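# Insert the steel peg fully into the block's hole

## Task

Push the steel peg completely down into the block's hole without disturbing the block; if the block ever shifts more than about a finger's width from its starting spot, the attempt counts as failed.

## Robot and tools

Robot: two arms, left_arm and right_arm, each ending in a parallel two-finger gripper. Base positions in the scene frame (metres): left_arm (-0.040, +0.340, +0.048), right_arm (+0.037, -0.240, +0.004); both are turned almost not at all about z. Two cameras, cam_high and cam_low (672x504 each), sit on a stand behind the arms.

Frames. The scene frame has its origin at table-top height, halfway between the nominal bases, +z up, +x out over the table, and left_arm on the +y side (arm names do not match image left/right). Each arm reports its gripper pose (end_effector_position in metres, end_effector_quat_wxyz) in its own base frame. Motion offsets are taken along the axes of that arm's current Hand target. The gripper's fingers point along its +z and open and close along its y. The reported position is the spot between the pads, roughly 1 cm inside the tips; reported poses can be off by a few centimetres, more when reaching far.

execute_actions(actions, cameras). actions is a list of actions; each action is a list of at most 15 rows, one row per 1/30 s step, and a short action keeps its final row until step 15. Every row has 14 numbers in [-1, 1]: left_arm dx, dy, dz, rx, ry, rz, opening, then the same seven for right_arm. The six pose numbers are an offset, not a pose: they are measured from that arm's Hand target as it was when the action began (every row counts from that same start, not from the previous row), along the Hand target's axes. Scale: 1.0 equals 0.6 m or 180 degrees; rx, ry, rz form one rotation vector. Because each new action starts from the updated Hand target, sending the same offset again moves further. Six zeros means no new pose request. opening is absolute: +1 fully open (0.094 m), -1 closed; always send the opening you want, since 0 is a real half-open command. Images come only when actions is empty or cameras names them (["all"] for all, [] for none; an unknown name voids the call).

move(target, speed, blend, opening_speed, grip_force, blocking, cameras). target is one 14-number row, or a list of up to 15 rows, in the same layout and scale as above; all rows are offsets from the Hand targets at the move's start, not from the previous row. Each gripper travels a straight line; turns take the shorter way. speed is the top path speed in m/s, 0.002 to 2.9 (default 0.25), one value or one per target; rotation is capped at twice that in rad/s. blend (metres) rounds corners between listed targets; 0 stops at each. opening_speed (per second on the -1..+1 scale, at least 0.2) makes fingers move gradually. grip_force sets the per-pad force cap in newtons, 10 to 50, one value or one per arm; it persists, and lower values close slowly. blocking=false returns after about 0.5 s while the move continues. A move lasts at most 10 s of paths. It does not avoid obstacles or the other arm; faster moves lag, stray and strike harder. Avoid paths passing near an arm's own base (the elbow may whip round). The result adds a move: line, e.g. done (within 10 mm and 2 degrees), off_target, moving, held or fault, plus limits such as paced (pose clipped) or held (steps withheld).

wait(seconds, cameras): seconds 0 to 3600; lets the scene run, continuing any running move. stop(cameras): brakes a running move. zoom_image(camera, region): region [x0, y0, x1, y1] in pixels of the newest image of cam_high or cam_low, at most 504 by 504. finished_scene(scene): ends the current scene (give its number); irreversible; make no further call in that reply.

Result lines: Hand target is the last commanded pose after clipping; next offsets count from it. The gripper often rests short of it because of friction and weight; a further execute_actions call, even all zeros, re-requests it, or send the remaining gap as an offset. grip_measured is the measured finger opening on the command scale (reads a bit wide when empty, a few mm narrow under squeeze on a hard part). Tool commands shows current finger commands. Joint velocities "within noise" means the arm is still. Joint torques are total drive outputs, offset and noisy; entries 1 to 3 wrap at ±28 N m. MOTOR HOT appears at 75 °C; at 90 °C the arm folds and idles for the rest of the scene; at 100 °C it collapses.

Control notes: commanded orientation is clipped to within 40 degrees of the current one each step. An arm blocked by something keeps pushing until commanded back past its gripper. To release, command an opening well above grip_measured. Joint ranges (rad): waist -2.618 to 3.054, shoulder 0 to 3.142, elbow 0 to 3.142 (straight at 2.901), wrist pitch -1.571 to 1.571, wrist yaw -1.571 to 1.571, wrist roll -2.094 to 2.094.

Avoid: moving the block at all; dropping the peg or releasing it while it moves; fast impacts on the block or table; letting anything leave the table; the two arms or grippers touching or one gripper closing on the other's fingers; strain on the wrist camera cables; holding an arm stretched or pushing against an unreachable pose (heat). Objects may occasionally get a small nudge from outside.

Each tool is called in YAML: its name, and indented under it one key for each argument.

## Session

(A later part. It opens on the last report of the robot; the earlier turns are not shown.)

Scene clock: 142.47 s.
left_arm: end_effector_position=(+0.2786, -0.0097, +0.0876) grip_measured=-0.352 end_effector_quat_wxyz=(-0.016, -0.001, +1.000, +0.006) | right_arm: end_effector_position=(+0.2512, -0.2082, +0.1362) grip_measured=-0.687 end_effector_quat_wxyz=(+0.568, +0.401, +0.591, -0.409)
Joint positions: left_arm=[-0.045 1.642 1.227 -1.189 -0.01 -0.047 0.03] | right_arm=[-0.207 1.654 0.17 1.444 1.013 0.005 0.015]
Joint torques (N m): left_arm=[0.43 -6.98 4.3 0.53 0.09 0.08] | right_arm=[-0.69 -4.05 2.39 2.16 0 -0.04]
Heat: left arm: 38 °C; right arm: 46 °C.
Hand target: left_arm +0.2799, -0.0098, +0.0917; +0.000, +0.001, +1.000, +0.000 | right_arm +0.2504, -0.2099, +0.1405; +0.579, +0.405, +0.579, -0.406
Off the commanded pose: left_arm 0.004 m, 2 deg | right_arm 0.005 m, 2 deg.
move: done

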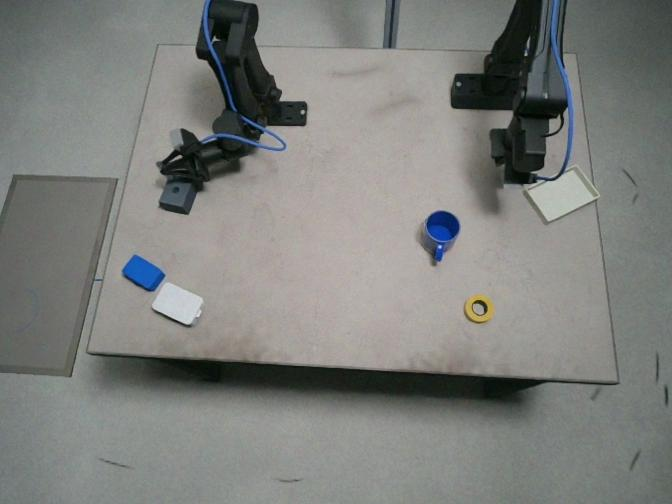

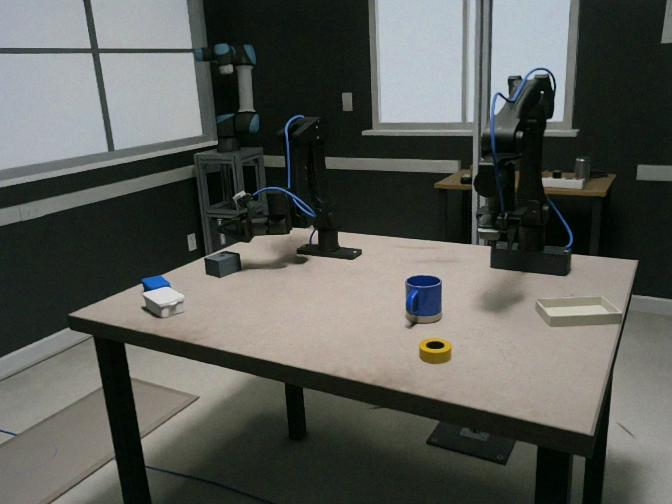

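move:
  target: [0,0,0,0,0,0,-0.35,0.0167,0.021,0.001,0,-0.014,0,-0.95]
  speed: 0.1
  cameras: ["all"]

zoom_image:
  camera: "cam_high"
  region: [150, 150, 210, 210]

zoom_image:
  camera: "cam_low"
  region: [195, 210, 255, 270]

Scene clock: 156.40 s.
left_arm: end_effector_position=(+0.2786, -0.0097, +0.0876) grip_measured=-0.352 end_effector_quat_wxyz=(-0.016, -0.001, +1.000, +0.006) | right_arm: end_effector_position=(+0.2575, -0.2068, +0.1186) grip_measured=-0.687 end_effector_quat_wxyz=(+0.552, +0.395, +0.604, -0.418)
Joint positions: left_arm=[-0.045 1.642 1.227 -1.189 -0.01 -0.047 0.03] | right_arm=[-0.192 1.769 0.19 1.497 1.033 0.002 0.015]
Joint torques (N m): left_arm=[0.44 -6.98 4.31 0.53 0.09 0.08] | right_arm=[0.62 -4.57 3.3 2.42 0.16 0.01]
Heat: left arm: 38 °C; right arm: 44 °C.
Hand target: left_arm +0.2799, -0.0098, +0.0917; +0.000, +0.001, +1.000, +0.000 | right_arm +0.2624, -0.2062, +0.1305; +0.591, +0.396, +0.566, -0.415
Off the commanded pose: left_arm 0.004 m, 2 deg | right_arm 0.013 m, 6 deg.
joint sent to its limit (right arm) — joint 4 (wrist pitch), upper limit. The joint targets are off in orientation, not in position.
move: off_target (right_arm)

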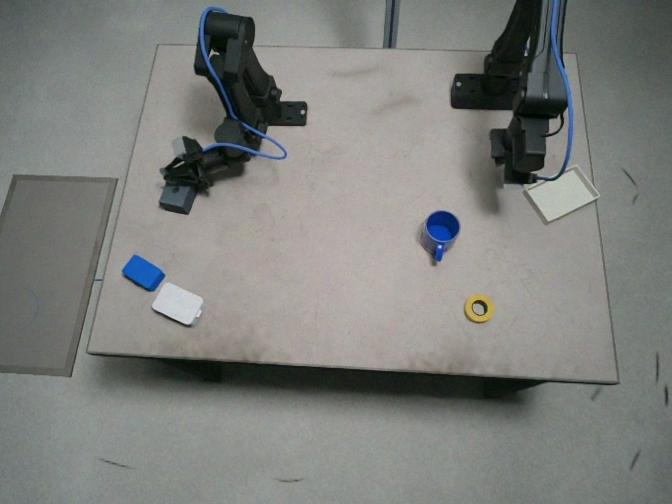

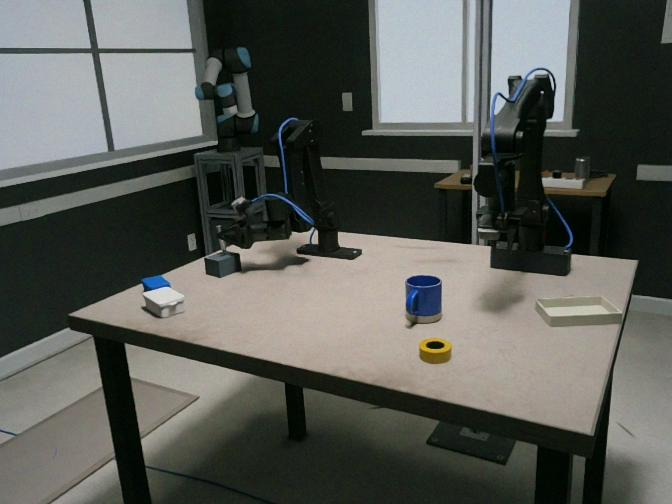

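Scaled by 8.400 from the camera's image (finer frame: 960x720).

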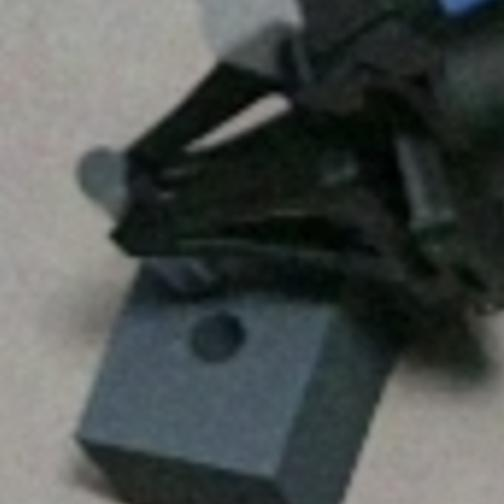

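Scaled by 8.400 from the camera's image (finer frame: 960x720).

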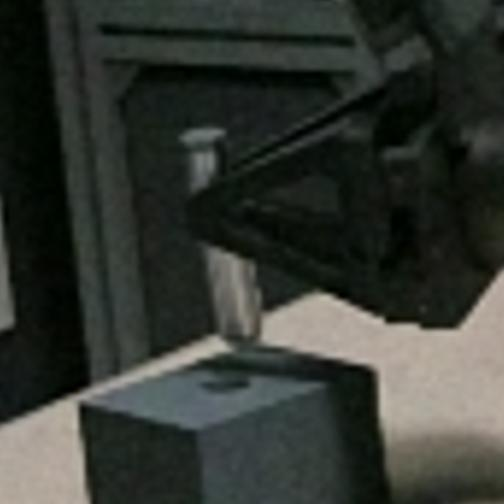

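move:
  target:
    - [0,0,0,0,0,0,-0.35,-0.042,0,0,0,0,0,-0.95]
    - [0,0,0,0,0,0,-0.35,-0.025,0,0,0.122,0,0,-0.95]
  speed: 0.2
  blend: 0.01
  cameras: ["all"]

zoom_image:
  camera: "cam_high"
  region: [150, 150, 210, 210]

zoom_image:
  camera: "cam_low"
  region: [195, 210, 255, 270]

Scene clock: 163.13 s.
left_arm: end_effector_position=(+0.2786, -0.0097, +0.0876) grip_measured=-0.352 end_effector_quat_wxyz=(-0.016, -0.001, +1.000, +0.006) | right_arm: end_effector_position=(+0.2580, -0.2070, +0.1403) grip_measured=-0.687 end_effector_quat_wxyz=(+0.479, +0.494, +0.504, -0.522)
Joint positions: left_arm=[-0.045 1.642 1.227 -1.189 -0.01 -0.047 0.03] | right_arm=[-0.105 1.887 0.453 1.496 1.499 -0.115 0.015]
Joint torques (N m): left_arm=[0.43 -6.99 4.3 0.53 0.09 0.07] | right_arm=[0.51 -6.38 3.78 1.99 0.08 -0.04]
Heat: left arm: 38 °C; right arm: 44 °C.
Hand target: left_arm +0.2799, -0.0098, +0.0917; +0.000, +0.001, +1.000, +0.000 | right_arm +0.2623, -0.2056, +0.1455; +0.505, +0.502, +0.477, -0.515
Off the commanded pose: left_arm 0.004 m, 2 deg | right_arm 0.007 m, 4 deg.
move: off_target (right_arm)

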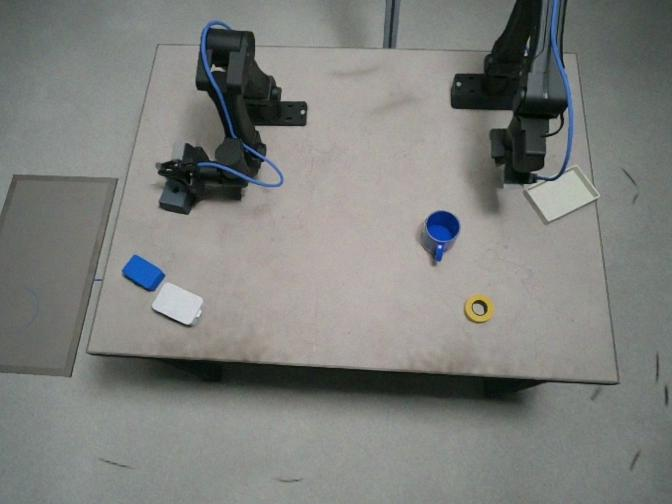

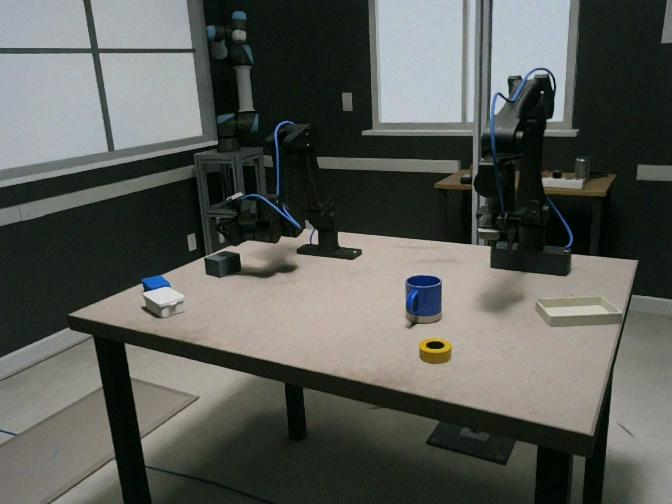

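Scaled by 8.400 from the camera's image (finer frame: 960x720).

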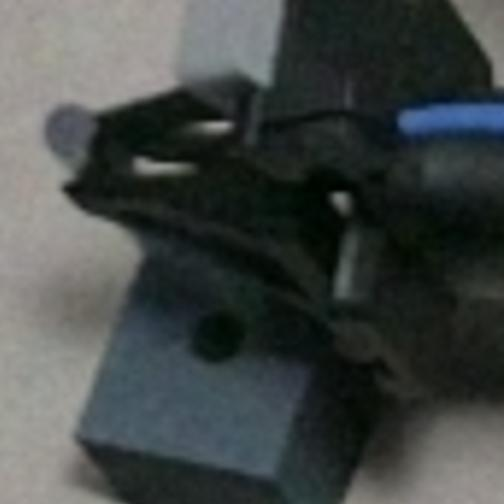

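Scaled by 8.400 from the camera's image (finer frame: 960x720).

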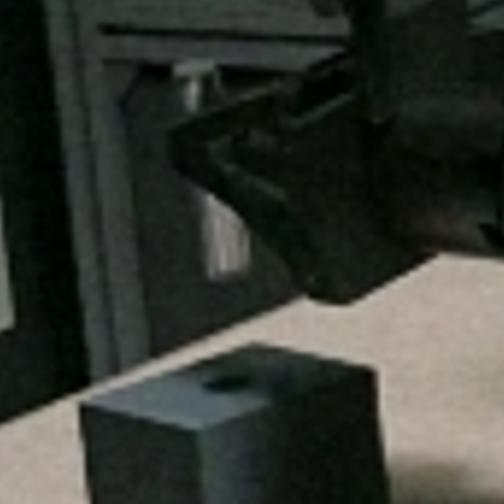

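move:
  target: [0,0,0,0,0,0,-0.35,0.018,0.012,-0.0035,0,0,0.018,-0.95]
  speed: 0.1
  cameras: ["all"]

zoom_image:
  camera: "cam_high"
  region: [150, 150, 210, 210]

zoom_image:
  camera: "cam_low"
  region: [195, 210, 255, 270]

Scene clock: 173.73 s.
left_arm: end_effector_position=(+0.2786, -0.0097, +0.0876) grip_measured=-0.352 end_effector_quat_wxyz=(-0.016, -0.001, +1.000, +0.006) | right_arm: end_effector_position=(+0.2653, -0.2060, +0.1312) grip_measured=-0.687 end_effector_quat_wxyz=(+0.490, +0.506, +0.492, -0.511)
Joint positions: left_arm=[-0.045 1.642 1.227 -1.189 -0.01 -0.047 0.03] | right_arm=[-0.098 1.939 0.482 1.495 1.507 -0.043 0.015]
Joint torques (N m): left_arm=[0.44 -6.99 4.31 0.53 0.1 0.08] | right_arm=[0.64 -6.48 3.6 1.95 0.09 0.11]
Heat: left arm: 38 °C; right arm: 44 °C.
Hand target: left_arm +0.2799, -0.0098, +0.0917; +0.000, +0.001, +1.000, +0.000 | right_arm +0.2697, -0.2041, +0.1347; +0.519, +0.515, +0.463, -0.501
Off the commanded pose: left_arm 0.004 m, 2 deg | right_arm 0.006 m, 5 deg.
move: off_target (right_arm)

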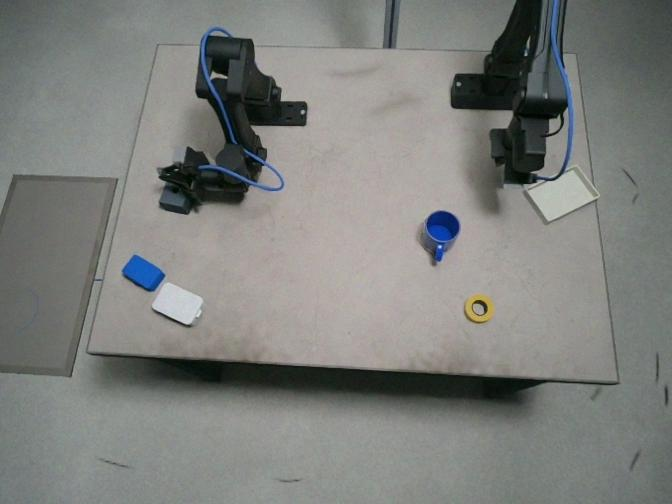

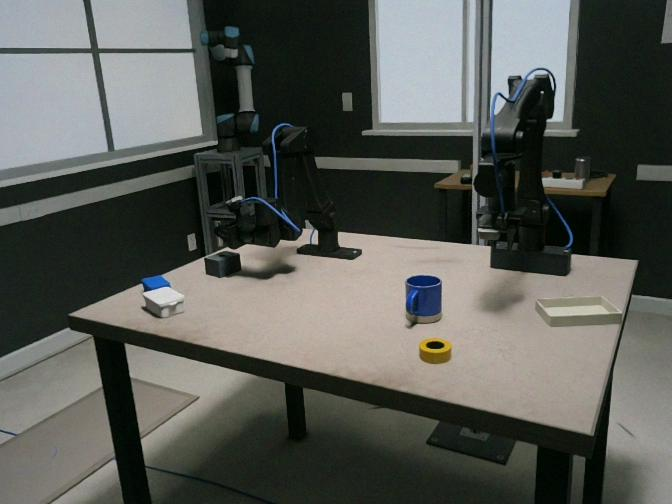

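Scaled by 8.400 from the camera's image (finer frame: 960x720).

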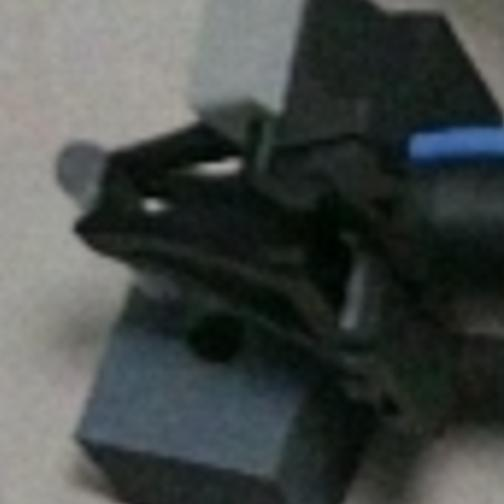

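Scaled by 8.400 from the camera's image (finer frame: 960x720).

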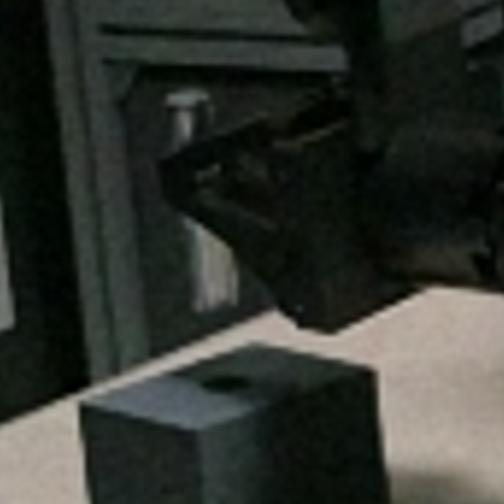

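zoom_image:
  camera: "cam_high"
  region: [156, 170, 186, 200]

zoom_image:
  camera: "cam_low"
  region: [205, 230, 240, 265]

Scaled by 16.800 from the camera's image (finer frame: 960x720).

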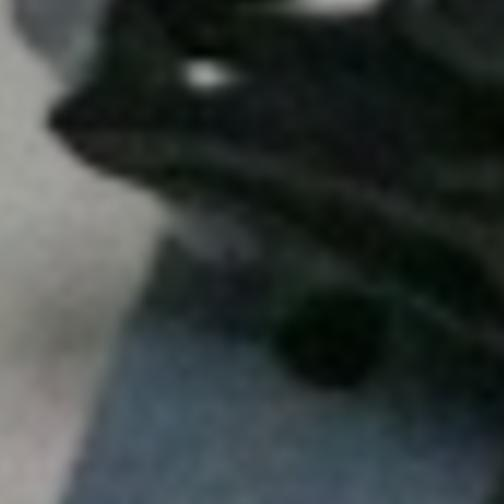

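Scaled by 14.400 from the camera's image (finer frame: 960x720).

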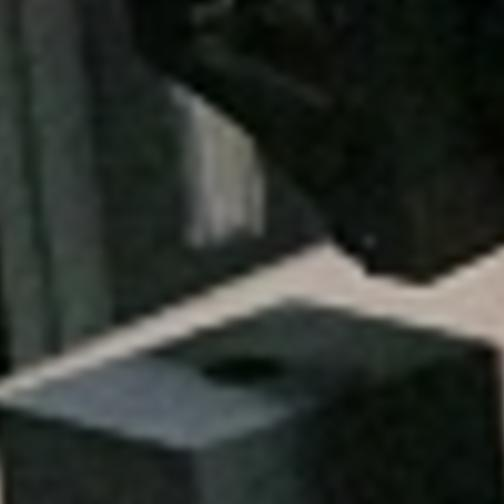

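move:
  target: [0,0,0,0,0,0,-0.35,0.0117,0.0133,-0.01,0,0,0,-0.95]
  speed: 0.1
  cameras: ["all"]

zoom_image:
  camera: "cam_high"
  region: [156, 170, 186, 200]

zoom_image:
  camera: "cam_low"
  region: [205, 230, 240, 265]

Scene clock: 187.90 s.
left_arm: end_effector_position=(+0.2786, -0.0097, +0.0876) grip_measured=-0.352 end_effector_quat_wxyz=(-0.016, -0.001, +1.000, +0.006) | right_arm: end_effector_position=(+0.2745, -0.2002, +0.1260) grip_measured=-0.687 end_effector_quat_wxyz=(+0.494, +0.509, +0.490, -0.506)
Joint positions: left_arm=[-0.045 1.642 1.227 -1.189 -0.01 -0.047 0.03] | right_arm=[-0.075 1.979 0.516 1.495 1.528 -0.023 0.015]
Joint torques (N m): left_arm=[0.43 -6.99 4.33 0.54 0.09 0.08] | right_arm=[0.49 -6.8 3.56 1.79 0.1 0.12]
Heat: left arm: 38 °C; right arm: 44 °C.
Hand target: left_arm +0.2799, -0.0098, +0.0917; +0.000, +0.001, +1.000, +0.000 | right_arm +0.2784, -0.1987, +0.1281; +0.520, +0.515, +0.463, -0.501
Off the commanded pose: left_arm 0.004 m, 2 deg | right_arm 0.005 m, 4 deg.
move: off_target (right_arm)

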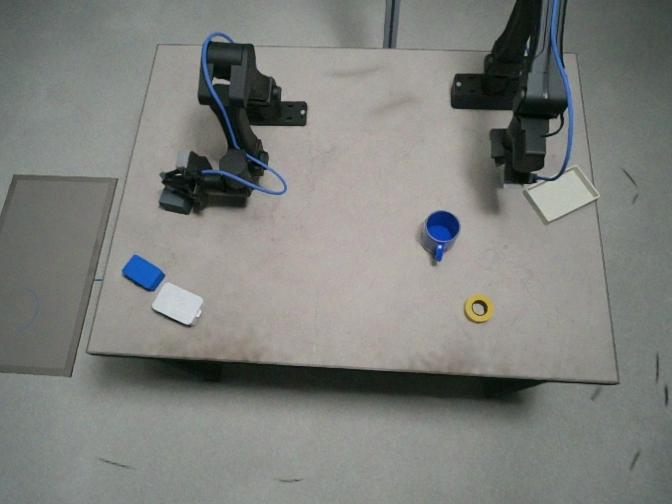

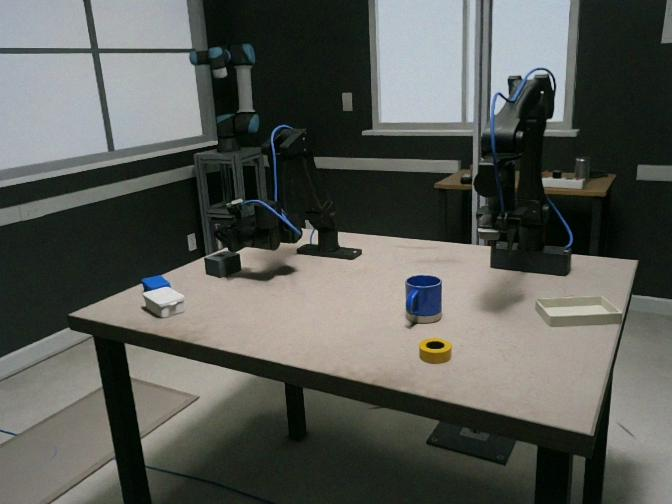

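Scaled by 16.800 from the camera's image (finer frame: 960x720).

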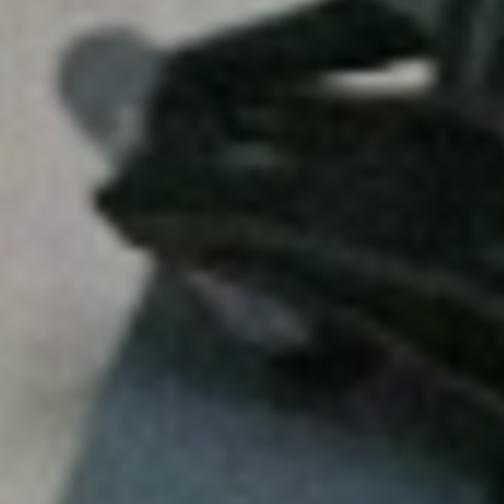

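Scaled by 14.400 from the camera's image (finer frame: 960x720).

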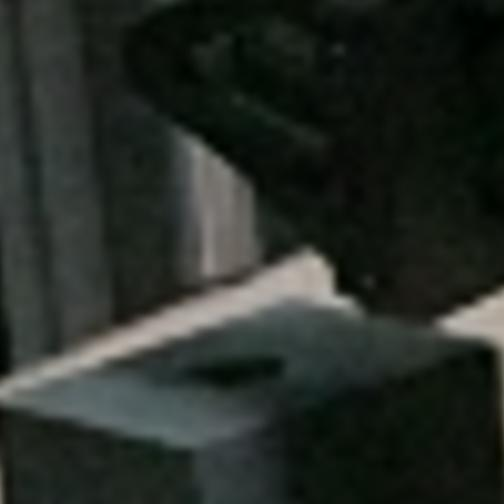

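move:
  target: [0,0,0,0,0,0,-0.35,0.02,-0.0013,-0.0033,0,0,0,-0.95]
  speed: 0.1
  cameras: ["all"]

zoom_image:
  camera: "cam_high"
  region: [156, 170, 186, 200]

zoom_image:
  camera: "cam_low"
  region: [205, 230, 240, 265]

Scene clock: 194.93 s.
left_arm: end_effector_position=(+0.2786, -0.0097, +0.0876) grip_measured=-0.352 end_effector_quat_wxyz=(-0.016, -0.001, +1.000, +0.006) | right_arm: end_effector_position=(+0.2743, -0.1992, +0.1143) grip_measured=-0.687 end_effector_quat_wxyz=(+0.494, +0.511, +0.489, -0.506)
Joint positions: left_arm=[-0.045 1.642 1.227 -1.189 -0.01 -0.047 0.03] | right_arm=[-0.071 2.023 0.516 1.495 1.534 0.023 0.015]
Joint torques (N m): left_arm=[0.42 -6.98 4.3 0.53 0.1 0.07] | right_arm=[0.66 -7.01 3.47 1.78 0.14 0.13]
Heat: left arm: 38 °C; right arm: 44 °C.
Hand target: left_arm +0.2799, -0.0098, +0.0917; +0.000, +0.001, +1.000, +0.000 | right_arm +0.2785, -0.1972, +0.1160; +0.520, +0.515, +0.462, -0.501
Off the commanded pose: left_arm 0.004 m, 2 deg | right_arm 0.005 m, 4 deg.
move: off_target (right_arm)

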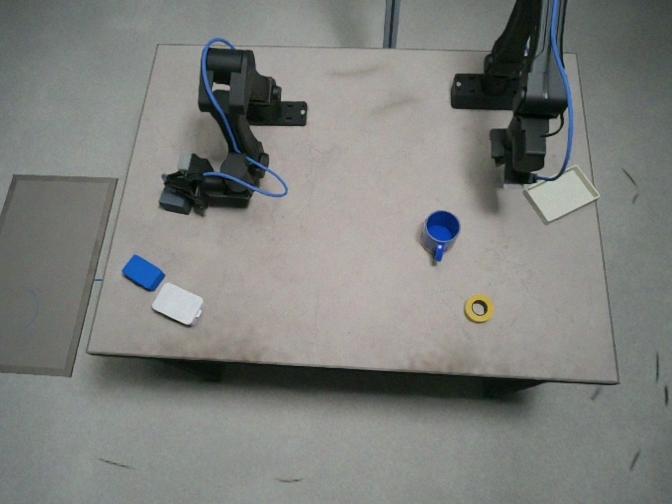

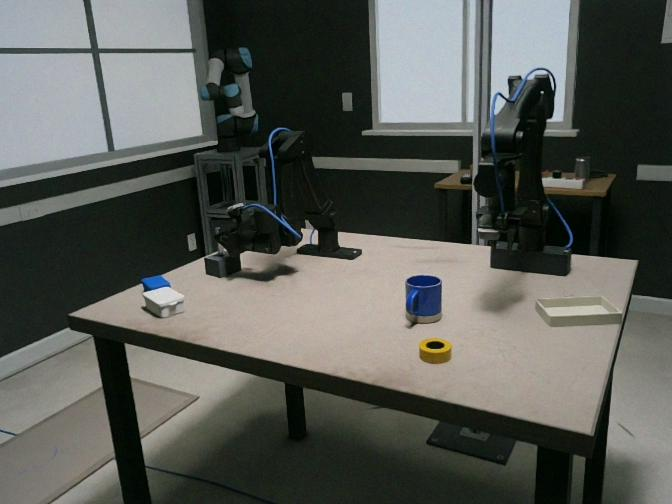

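Scaled by 16.800 from the camera's image (finer frame: 960x720).

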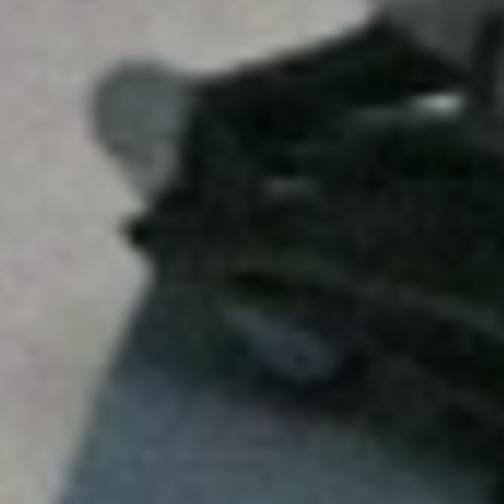

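Scaled by 14.400 from the camera's image (finer frame: 960x720).

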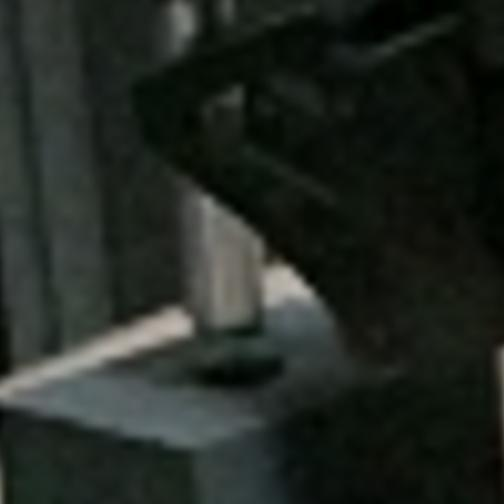

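move:
  target:
    - [0,0,0,0,0,0,-0.35,0,-0.002,-0.003,0,0,0,-0.95]
    - [0,0,0,0,0,0,-0.35,0.02,-0.002,-0.003,0,0,0,-0.95]
  speed: 0.06
  cameras: ["all"]

zoom_image:
  camera: "cam_high"
  region: [156, 170, 186, 200]

zoom_image:
  camera: "cam_low"
  region: [205, 230, 240, 265]

Scene clock: 200.13 s.
left_arm: end_effector_position=(+0.2786, -0.0097, +0.0876) grip_measured=-0.352 end_effector_quat_wxyz=(-0.016, -0.001, +1.000, +0.006) | right_arm: end_effector_position=(+0.2744, -0.1975, +0.1046) grip_measured=-0.687 end_effector_quat_wxyz=(+0.496, +0.516, +0.484, -0.503)
Joint positions: left_arm=[-0.045 1.642 1.227 -1.189 -0.01 -0.047 0.03] | right_arm=[-0.065 2.062 0.52 1.494 1.545 0.073 0.015]
Joint torques (N m): left_arm=[0.42 -6.98 4.3 0.54 0.1 0.07] | right_arm=[0.53 -6.76 3.04 1.65 0.11 0.13]
Heat: left arm: 38 °C; right arm: 44 °C.
Hand target: left_arm +0.2799, -0.0098, +0.0917; +0.000, +0.001, +1.000, +0.000 | right_arm +0.2782, -0.1959, +0.1039; +0.520, +0.515, +0.463, -0.501
Off the commanded pose: left_arm 0.004 m, 2 deg | right_arm 0.004 m, 4 deg.
move: off_target (right_arm)

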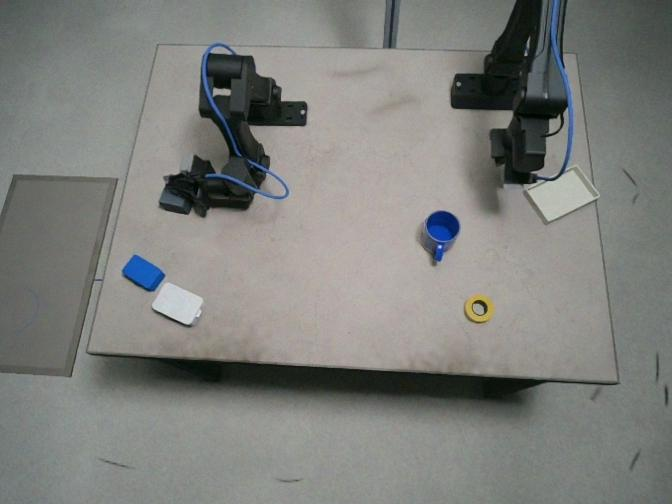

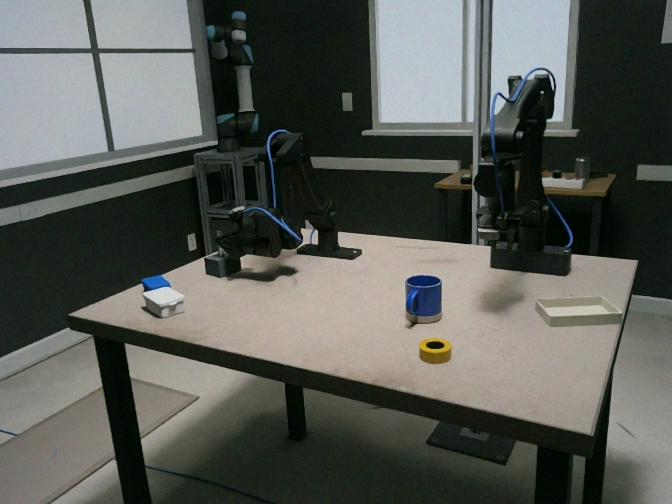

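Scaled by 16.800 from the camera's image (finer frame: 960x720).

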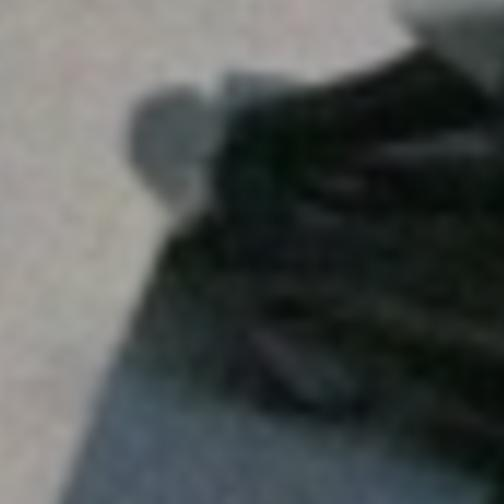

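Scaled by 14.400 from the camera's image (finer frame: 960x720).

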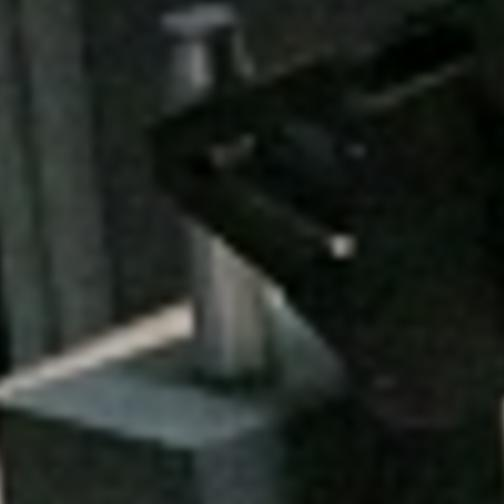

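move:
  target:
    - [0,0,0,0,0,0,-0.35,-0.012,-0.004,-0.0017,0,0,-0.009,-0.95]
    - [0,0,0,0,0,0,-0.35,0.012,-0.004,-0.0017,0,0,-0.009,-0.95]
  speed: 0.06
  cameras: ["all"]

zoom_image:
  camera: "cam_high"
  region: [156, 170, 186, 200]

zoom_image:
  camera: "cam_low"
  region: [205, 230, 240, 265]

Scene clock: 207.23 s.
left_arm: end_effector_position=(+0.2786, -0.0097, +0.0876) grip_measured=-0.352 end_effector_quat_wxyz=(-0.016, -0.001, +1.000, +0.006) | right_arm: end_effector_position=(+0.2732, -0.1975, +0.1039) grip_measured=-0.687 end_effector_quat_wxyz=(+0.496, +0.522, +0.477, -0.503)
Joint positions: left_arm=[-0.045 1.642 1.227 -1.189 -0.01 -0.047 0.03] | right_arm=[-0.065 2.068 0.525 1.494 1.557 0.087 0.015]
Joint torques (N m): left_arm=[0.43 -7.01 4.31 0.54 0.1 0.07] | right_arm=[0.72 -5.46 2.28 1.47 0.02 0.11]
Heat: left arm: 37 °C; right arm: 44 °C.
Hand target: left_arm +0.2799, -0.0098, +0.0917; +0.000, +0.001, +1.000, +0.000 | right_arm +0.2763, -0.1951, +0.0964; +0.512, +0.508, +0.470, -0.508
Off the commanded pose: left_arm 0.004 m, 2 deg | right_arm 0.008 m, 3 deg.
move: off_target (right_arm)

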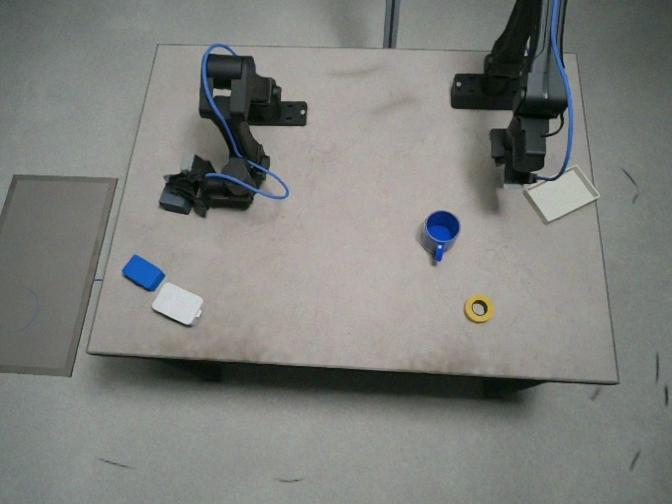

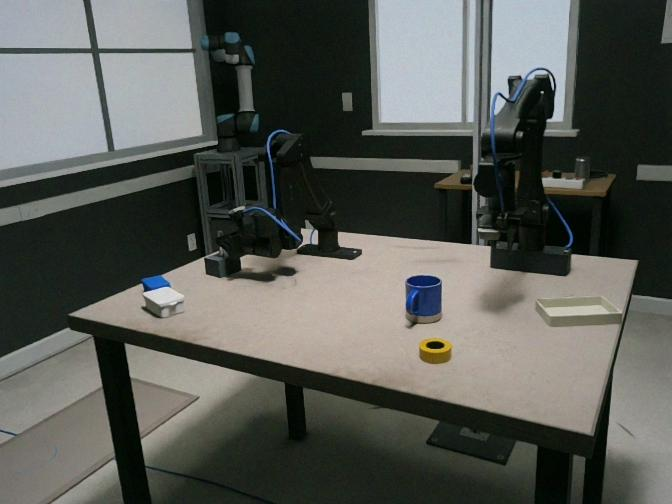

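Scaled by 16.800 from the camera's image (finer frame: 960x720).

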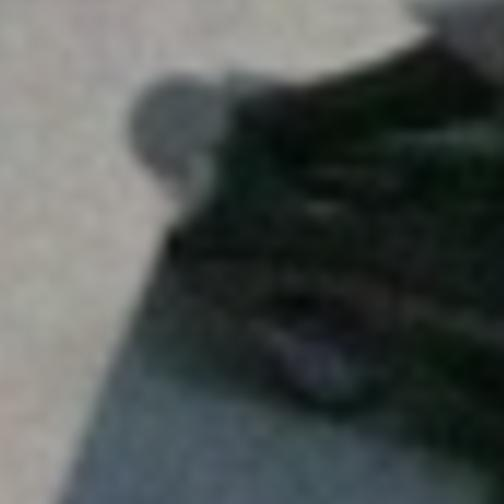

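Scaled by 14.400 from the camera's image (finer frame: 960x720).

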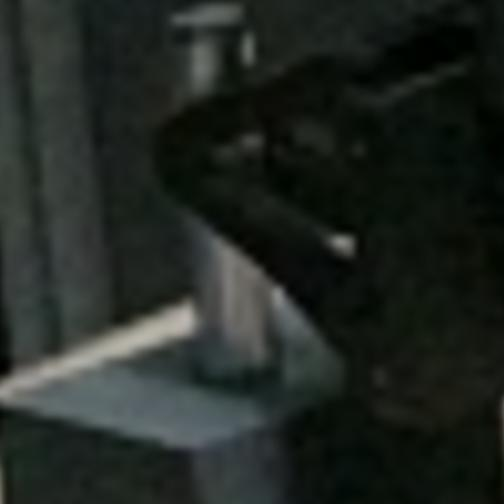

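move:
  target:
    - [0,0,0,0,0,0,-0.35,-0.022,-0.0055,-0.0017,0,0,-0.006,-0.95]
    - [0,0,0,0,0,0,-0.35,0.004,-0.0055,-0.0017,0,0,-0.006,-0.95]
  speed: 0.06
  cameras: ["all"]

zoom_image:
  camera: "cam_high"
  region: [156, 170, 186, 200]

zoom_image:
  camera: "cam_low"
  region: [205, 230, 240, 265]

Scene clock: 212.77 s.
left_arm: end_effector_position=(+0.2786, -0.0097, +0.0876) grip_measured=-0.352 end_effector_quat_wxyz=(-0.016, -0.001, +1.000, +0.006) | right_arm: end_effector_position=(+0.2734, -0.1967, +0.1038) grip_measured=-0.687 end_effector_quat_wxyz=(+0.497, +0.521, +0.479, -0.503)
Joint positions: left_arm=[-0.045 1.642 1.227 -1.189 -0.01 -0.047 0.03] | right_arm=[-0.062 2.067 0.523 1.493 1.556 0.086 0.015]
Joint torques (N m): left_arm=[0.43 -6.99 4.31 0.53 0.1 0.07] | right_arm=[0.7 -5.15 1.57 1.45 0.07 0.1]
Heat: left arm: 37 °C; right arm: 43 °C.
Hand target: left_arm +0.2799, -0.0098, +0.0917; +0.000, +0.001, +1.000, +0.000 | right_arm +0.2731, -0.1942, +0.0939; +0.508, +0.504, +0.475, -0.513
Off the commanded pose: left_arm 0.004 m, 2 deg | right_arm 0.010 m, 3 deg.
move: off_target (right_arm)

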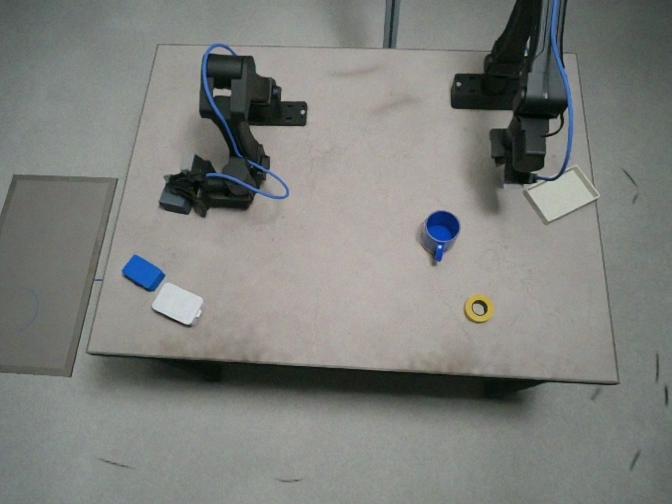

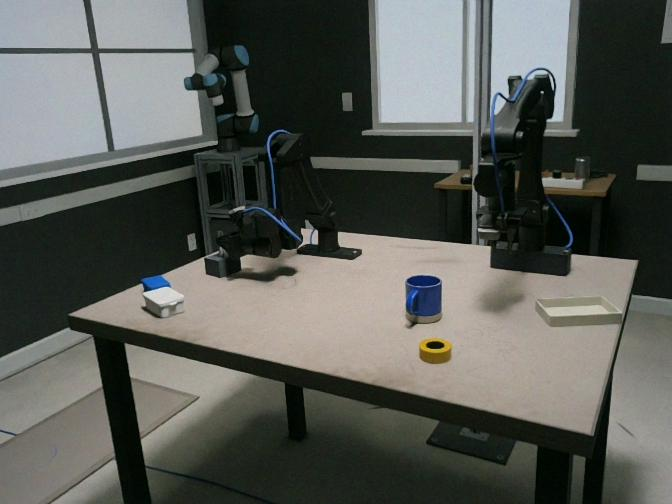

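Scaled by 16.800 from the camera's image (finer frame: 960x720).

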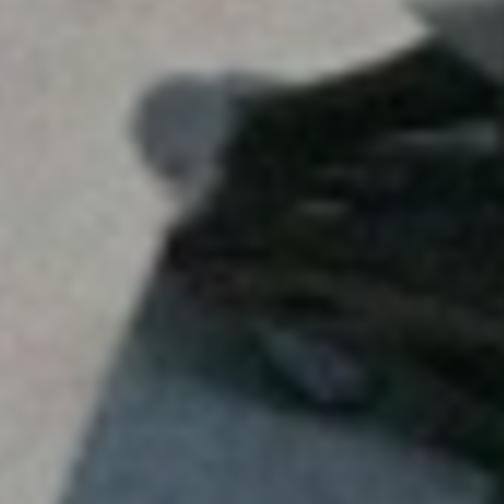

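Scaled by 14.400 from the camera's image (finer frame: 960x720).

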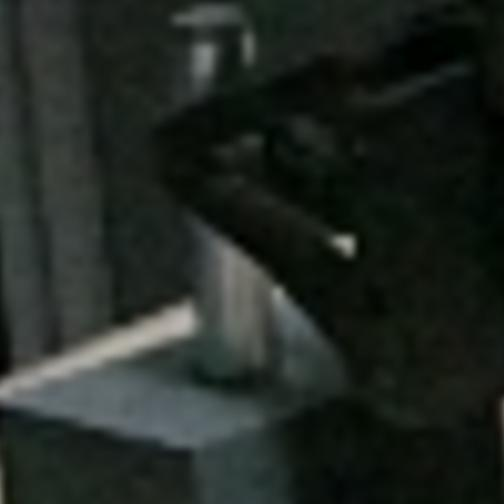

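move:
  target: [0,0,0,0,0,0,-0.35,-0.03,-0.002,0.0,0,0,-0.006,-0.95]
  speed: 0.08
  cameras: ["all"]

zoom_image:
  camera: "cam_high"
  region: [156, 170, 186, 200]

zoom_image:
  camera: "cam_low"
  region: [205, 230, 240, 265]

Scene clock: 216.23 s.
left_arm: end_effector_position=(+0.2786, -0.0097, +0.0876) grip_measured=-0.352 end_effector_quat_wxyz=(-0.016, -0.001, +1.000, +0.006) | right_arm: end_effector_position=(+0.2743, -0.1968, +0.1042) grip_measured=-0.687 end_effector_quat_wxyz=(+0.483, +0.502, +0.499, -0.515)
Joint positions: left_arm=[-0.045 1.642 1.227 -1.189 -0.01 -0.047 0.03] | right_arm=[-0.062 2.062 0.517 1.494 1.543 0.021 0.015]
Joint torques (N m): left_arm=[0.42 -6.99 4.31 0.54 0.1 0.08] | right_arm=[0.87 -10.88 1.28 1.66 0.23 -0.15]
Heat: left arm: 37 °C; right arm: 43 °C.
Hand target: left_arm +0.2799, -0.0098, +0.0917; +0.000, +0.001, +1.000, +0.000 | right_arm +0.2715, -0.1934, +0.1118; +0.503, +0.499, +0.479, -0.518
Off the commanded pose: left_arm 0.004 m, 2 deg | right_arm 0.009 m, 3 deg.
move: off_target (right_arm)

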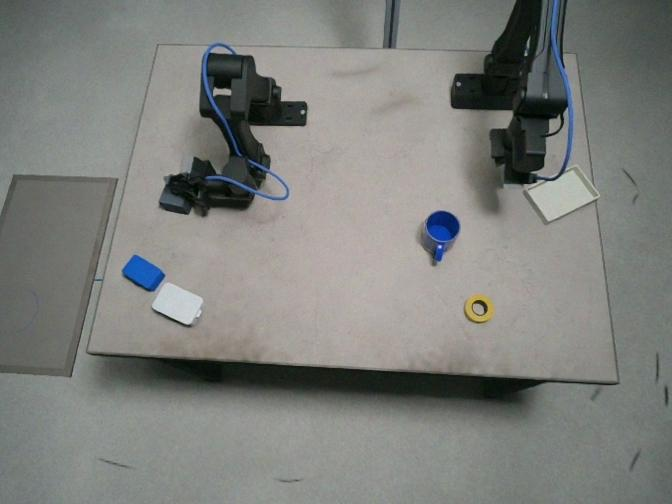

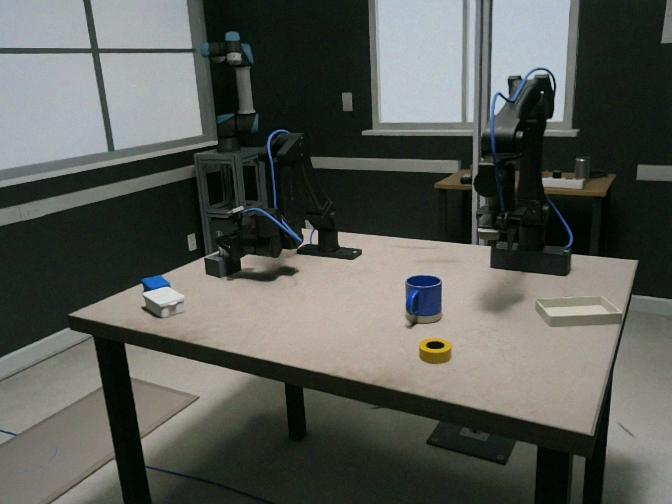

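Scaled by 16.800 from the camera's image (finer frame: 960x720).

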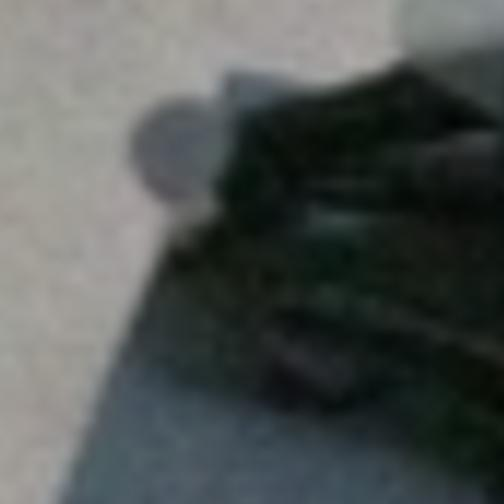

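Scaled by 14.400 from the camera's image (finer frame: 960x720).

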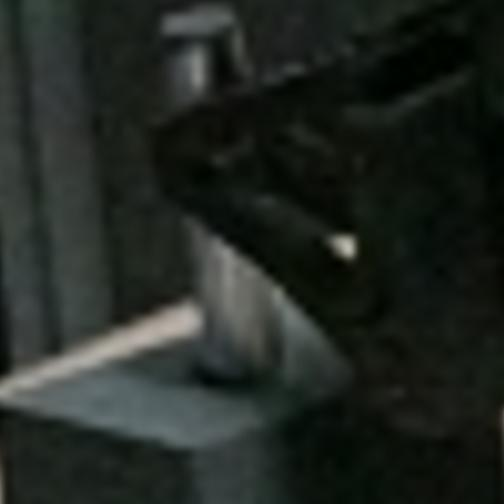

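move:
  target:
    - [0,0,0,0,0,0,-0.35,0.01,0.0,0.0,0,0,0,-0.95]
    - [0,0,0,0,0,0,-0.35,0.01,0,0.0,0,0,0,-0.58]
  speed: 0.08
  opening_speed: 0.3
  cameras: ["all"]

zoom_image:
  camera: "cam_high"
  region: [156, 170, 186, 200]

zoom_image:
  camera: "cam_low"
  region: [205, 230, 240, 265]

Scene clock: 224.40 s.
left_arm: end_effector_position=(+0.2786, -0.0097, +0.0876) grip_measured=-0.352 end_effector_quat_wxyz=(-0.016, -0.001, +1.000, +0.006) | right_arm: end_effector_position=(+0.2718, -0.1966, +0.1035) grip_measured=-0.583 end_effector_quat_wxyz=(+0.480, +0.502, +0.499, -0.518)
Joint positions: left_arm=[-0.045 1.642 1.227 -1.189 -0.01 -0.047 0.03] | right_arm=[-0.062 2.062 0.511 1.494 1.549 0.021 0.02]
Joint torques (N m): left_arm=[0.44 -6.99 4.33 0.54 0.1 0.08] | right_arm=[0.84 -8.61 1.69 1.63 0.15 0.07]
Heat: left arm: 37 °C; right arm: 43 °C.
Hand target: left_arm +0.2799, -0.0098, +0.0917; +0.000, +0.001, +1.000, +0.000 | right_arm +0.2716, -0.1936, +0.1058; +0.503, +0.499, +0.479, -0.518
Off the commanded pose: left_arm 0.004 m, 2 deg | right_arm 0.004 m, 3 deg.
move: off_target (right_arm); target 2's new opening was sent with right_arm's hand 0.005 m and 3 deg from that target

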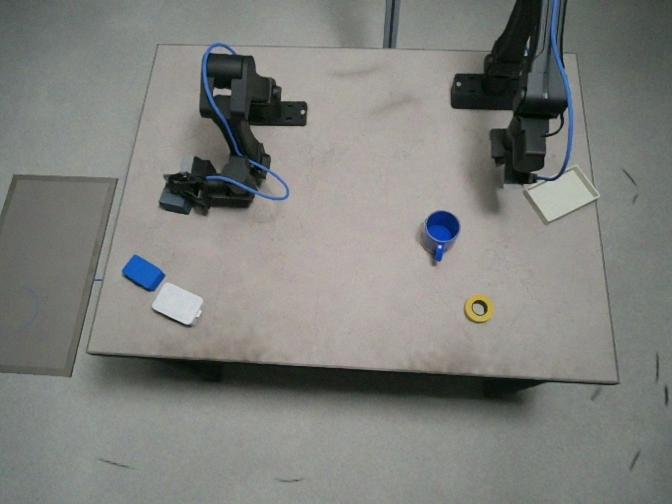

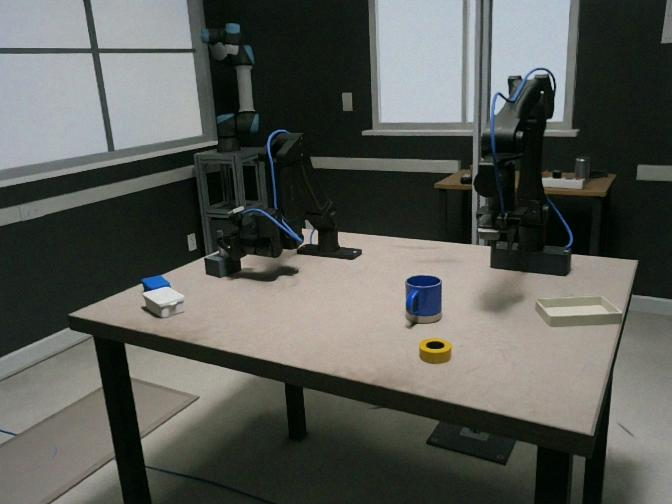

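Scaled by 16.800 from the camera's image (finer frame: 960x720).

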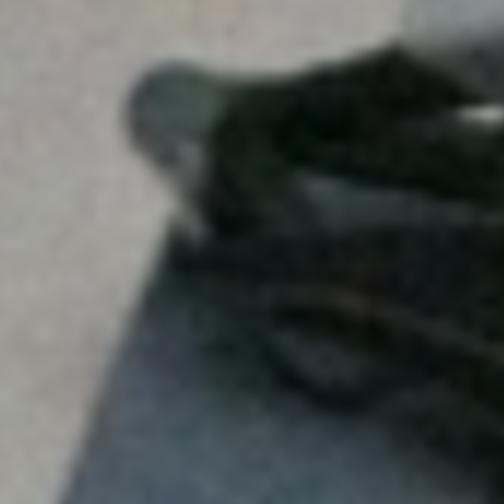

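Scaled by 14.400 from the camera's image (finer frame: 960x720).

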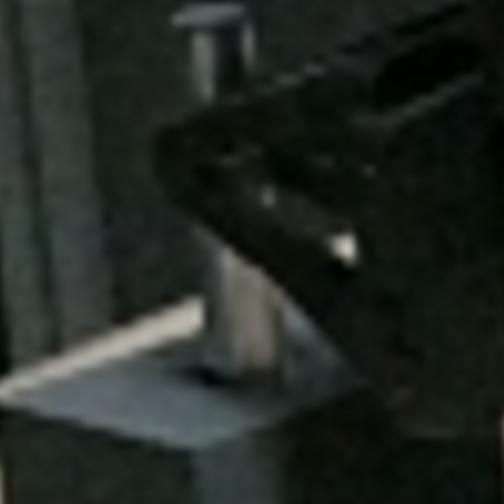

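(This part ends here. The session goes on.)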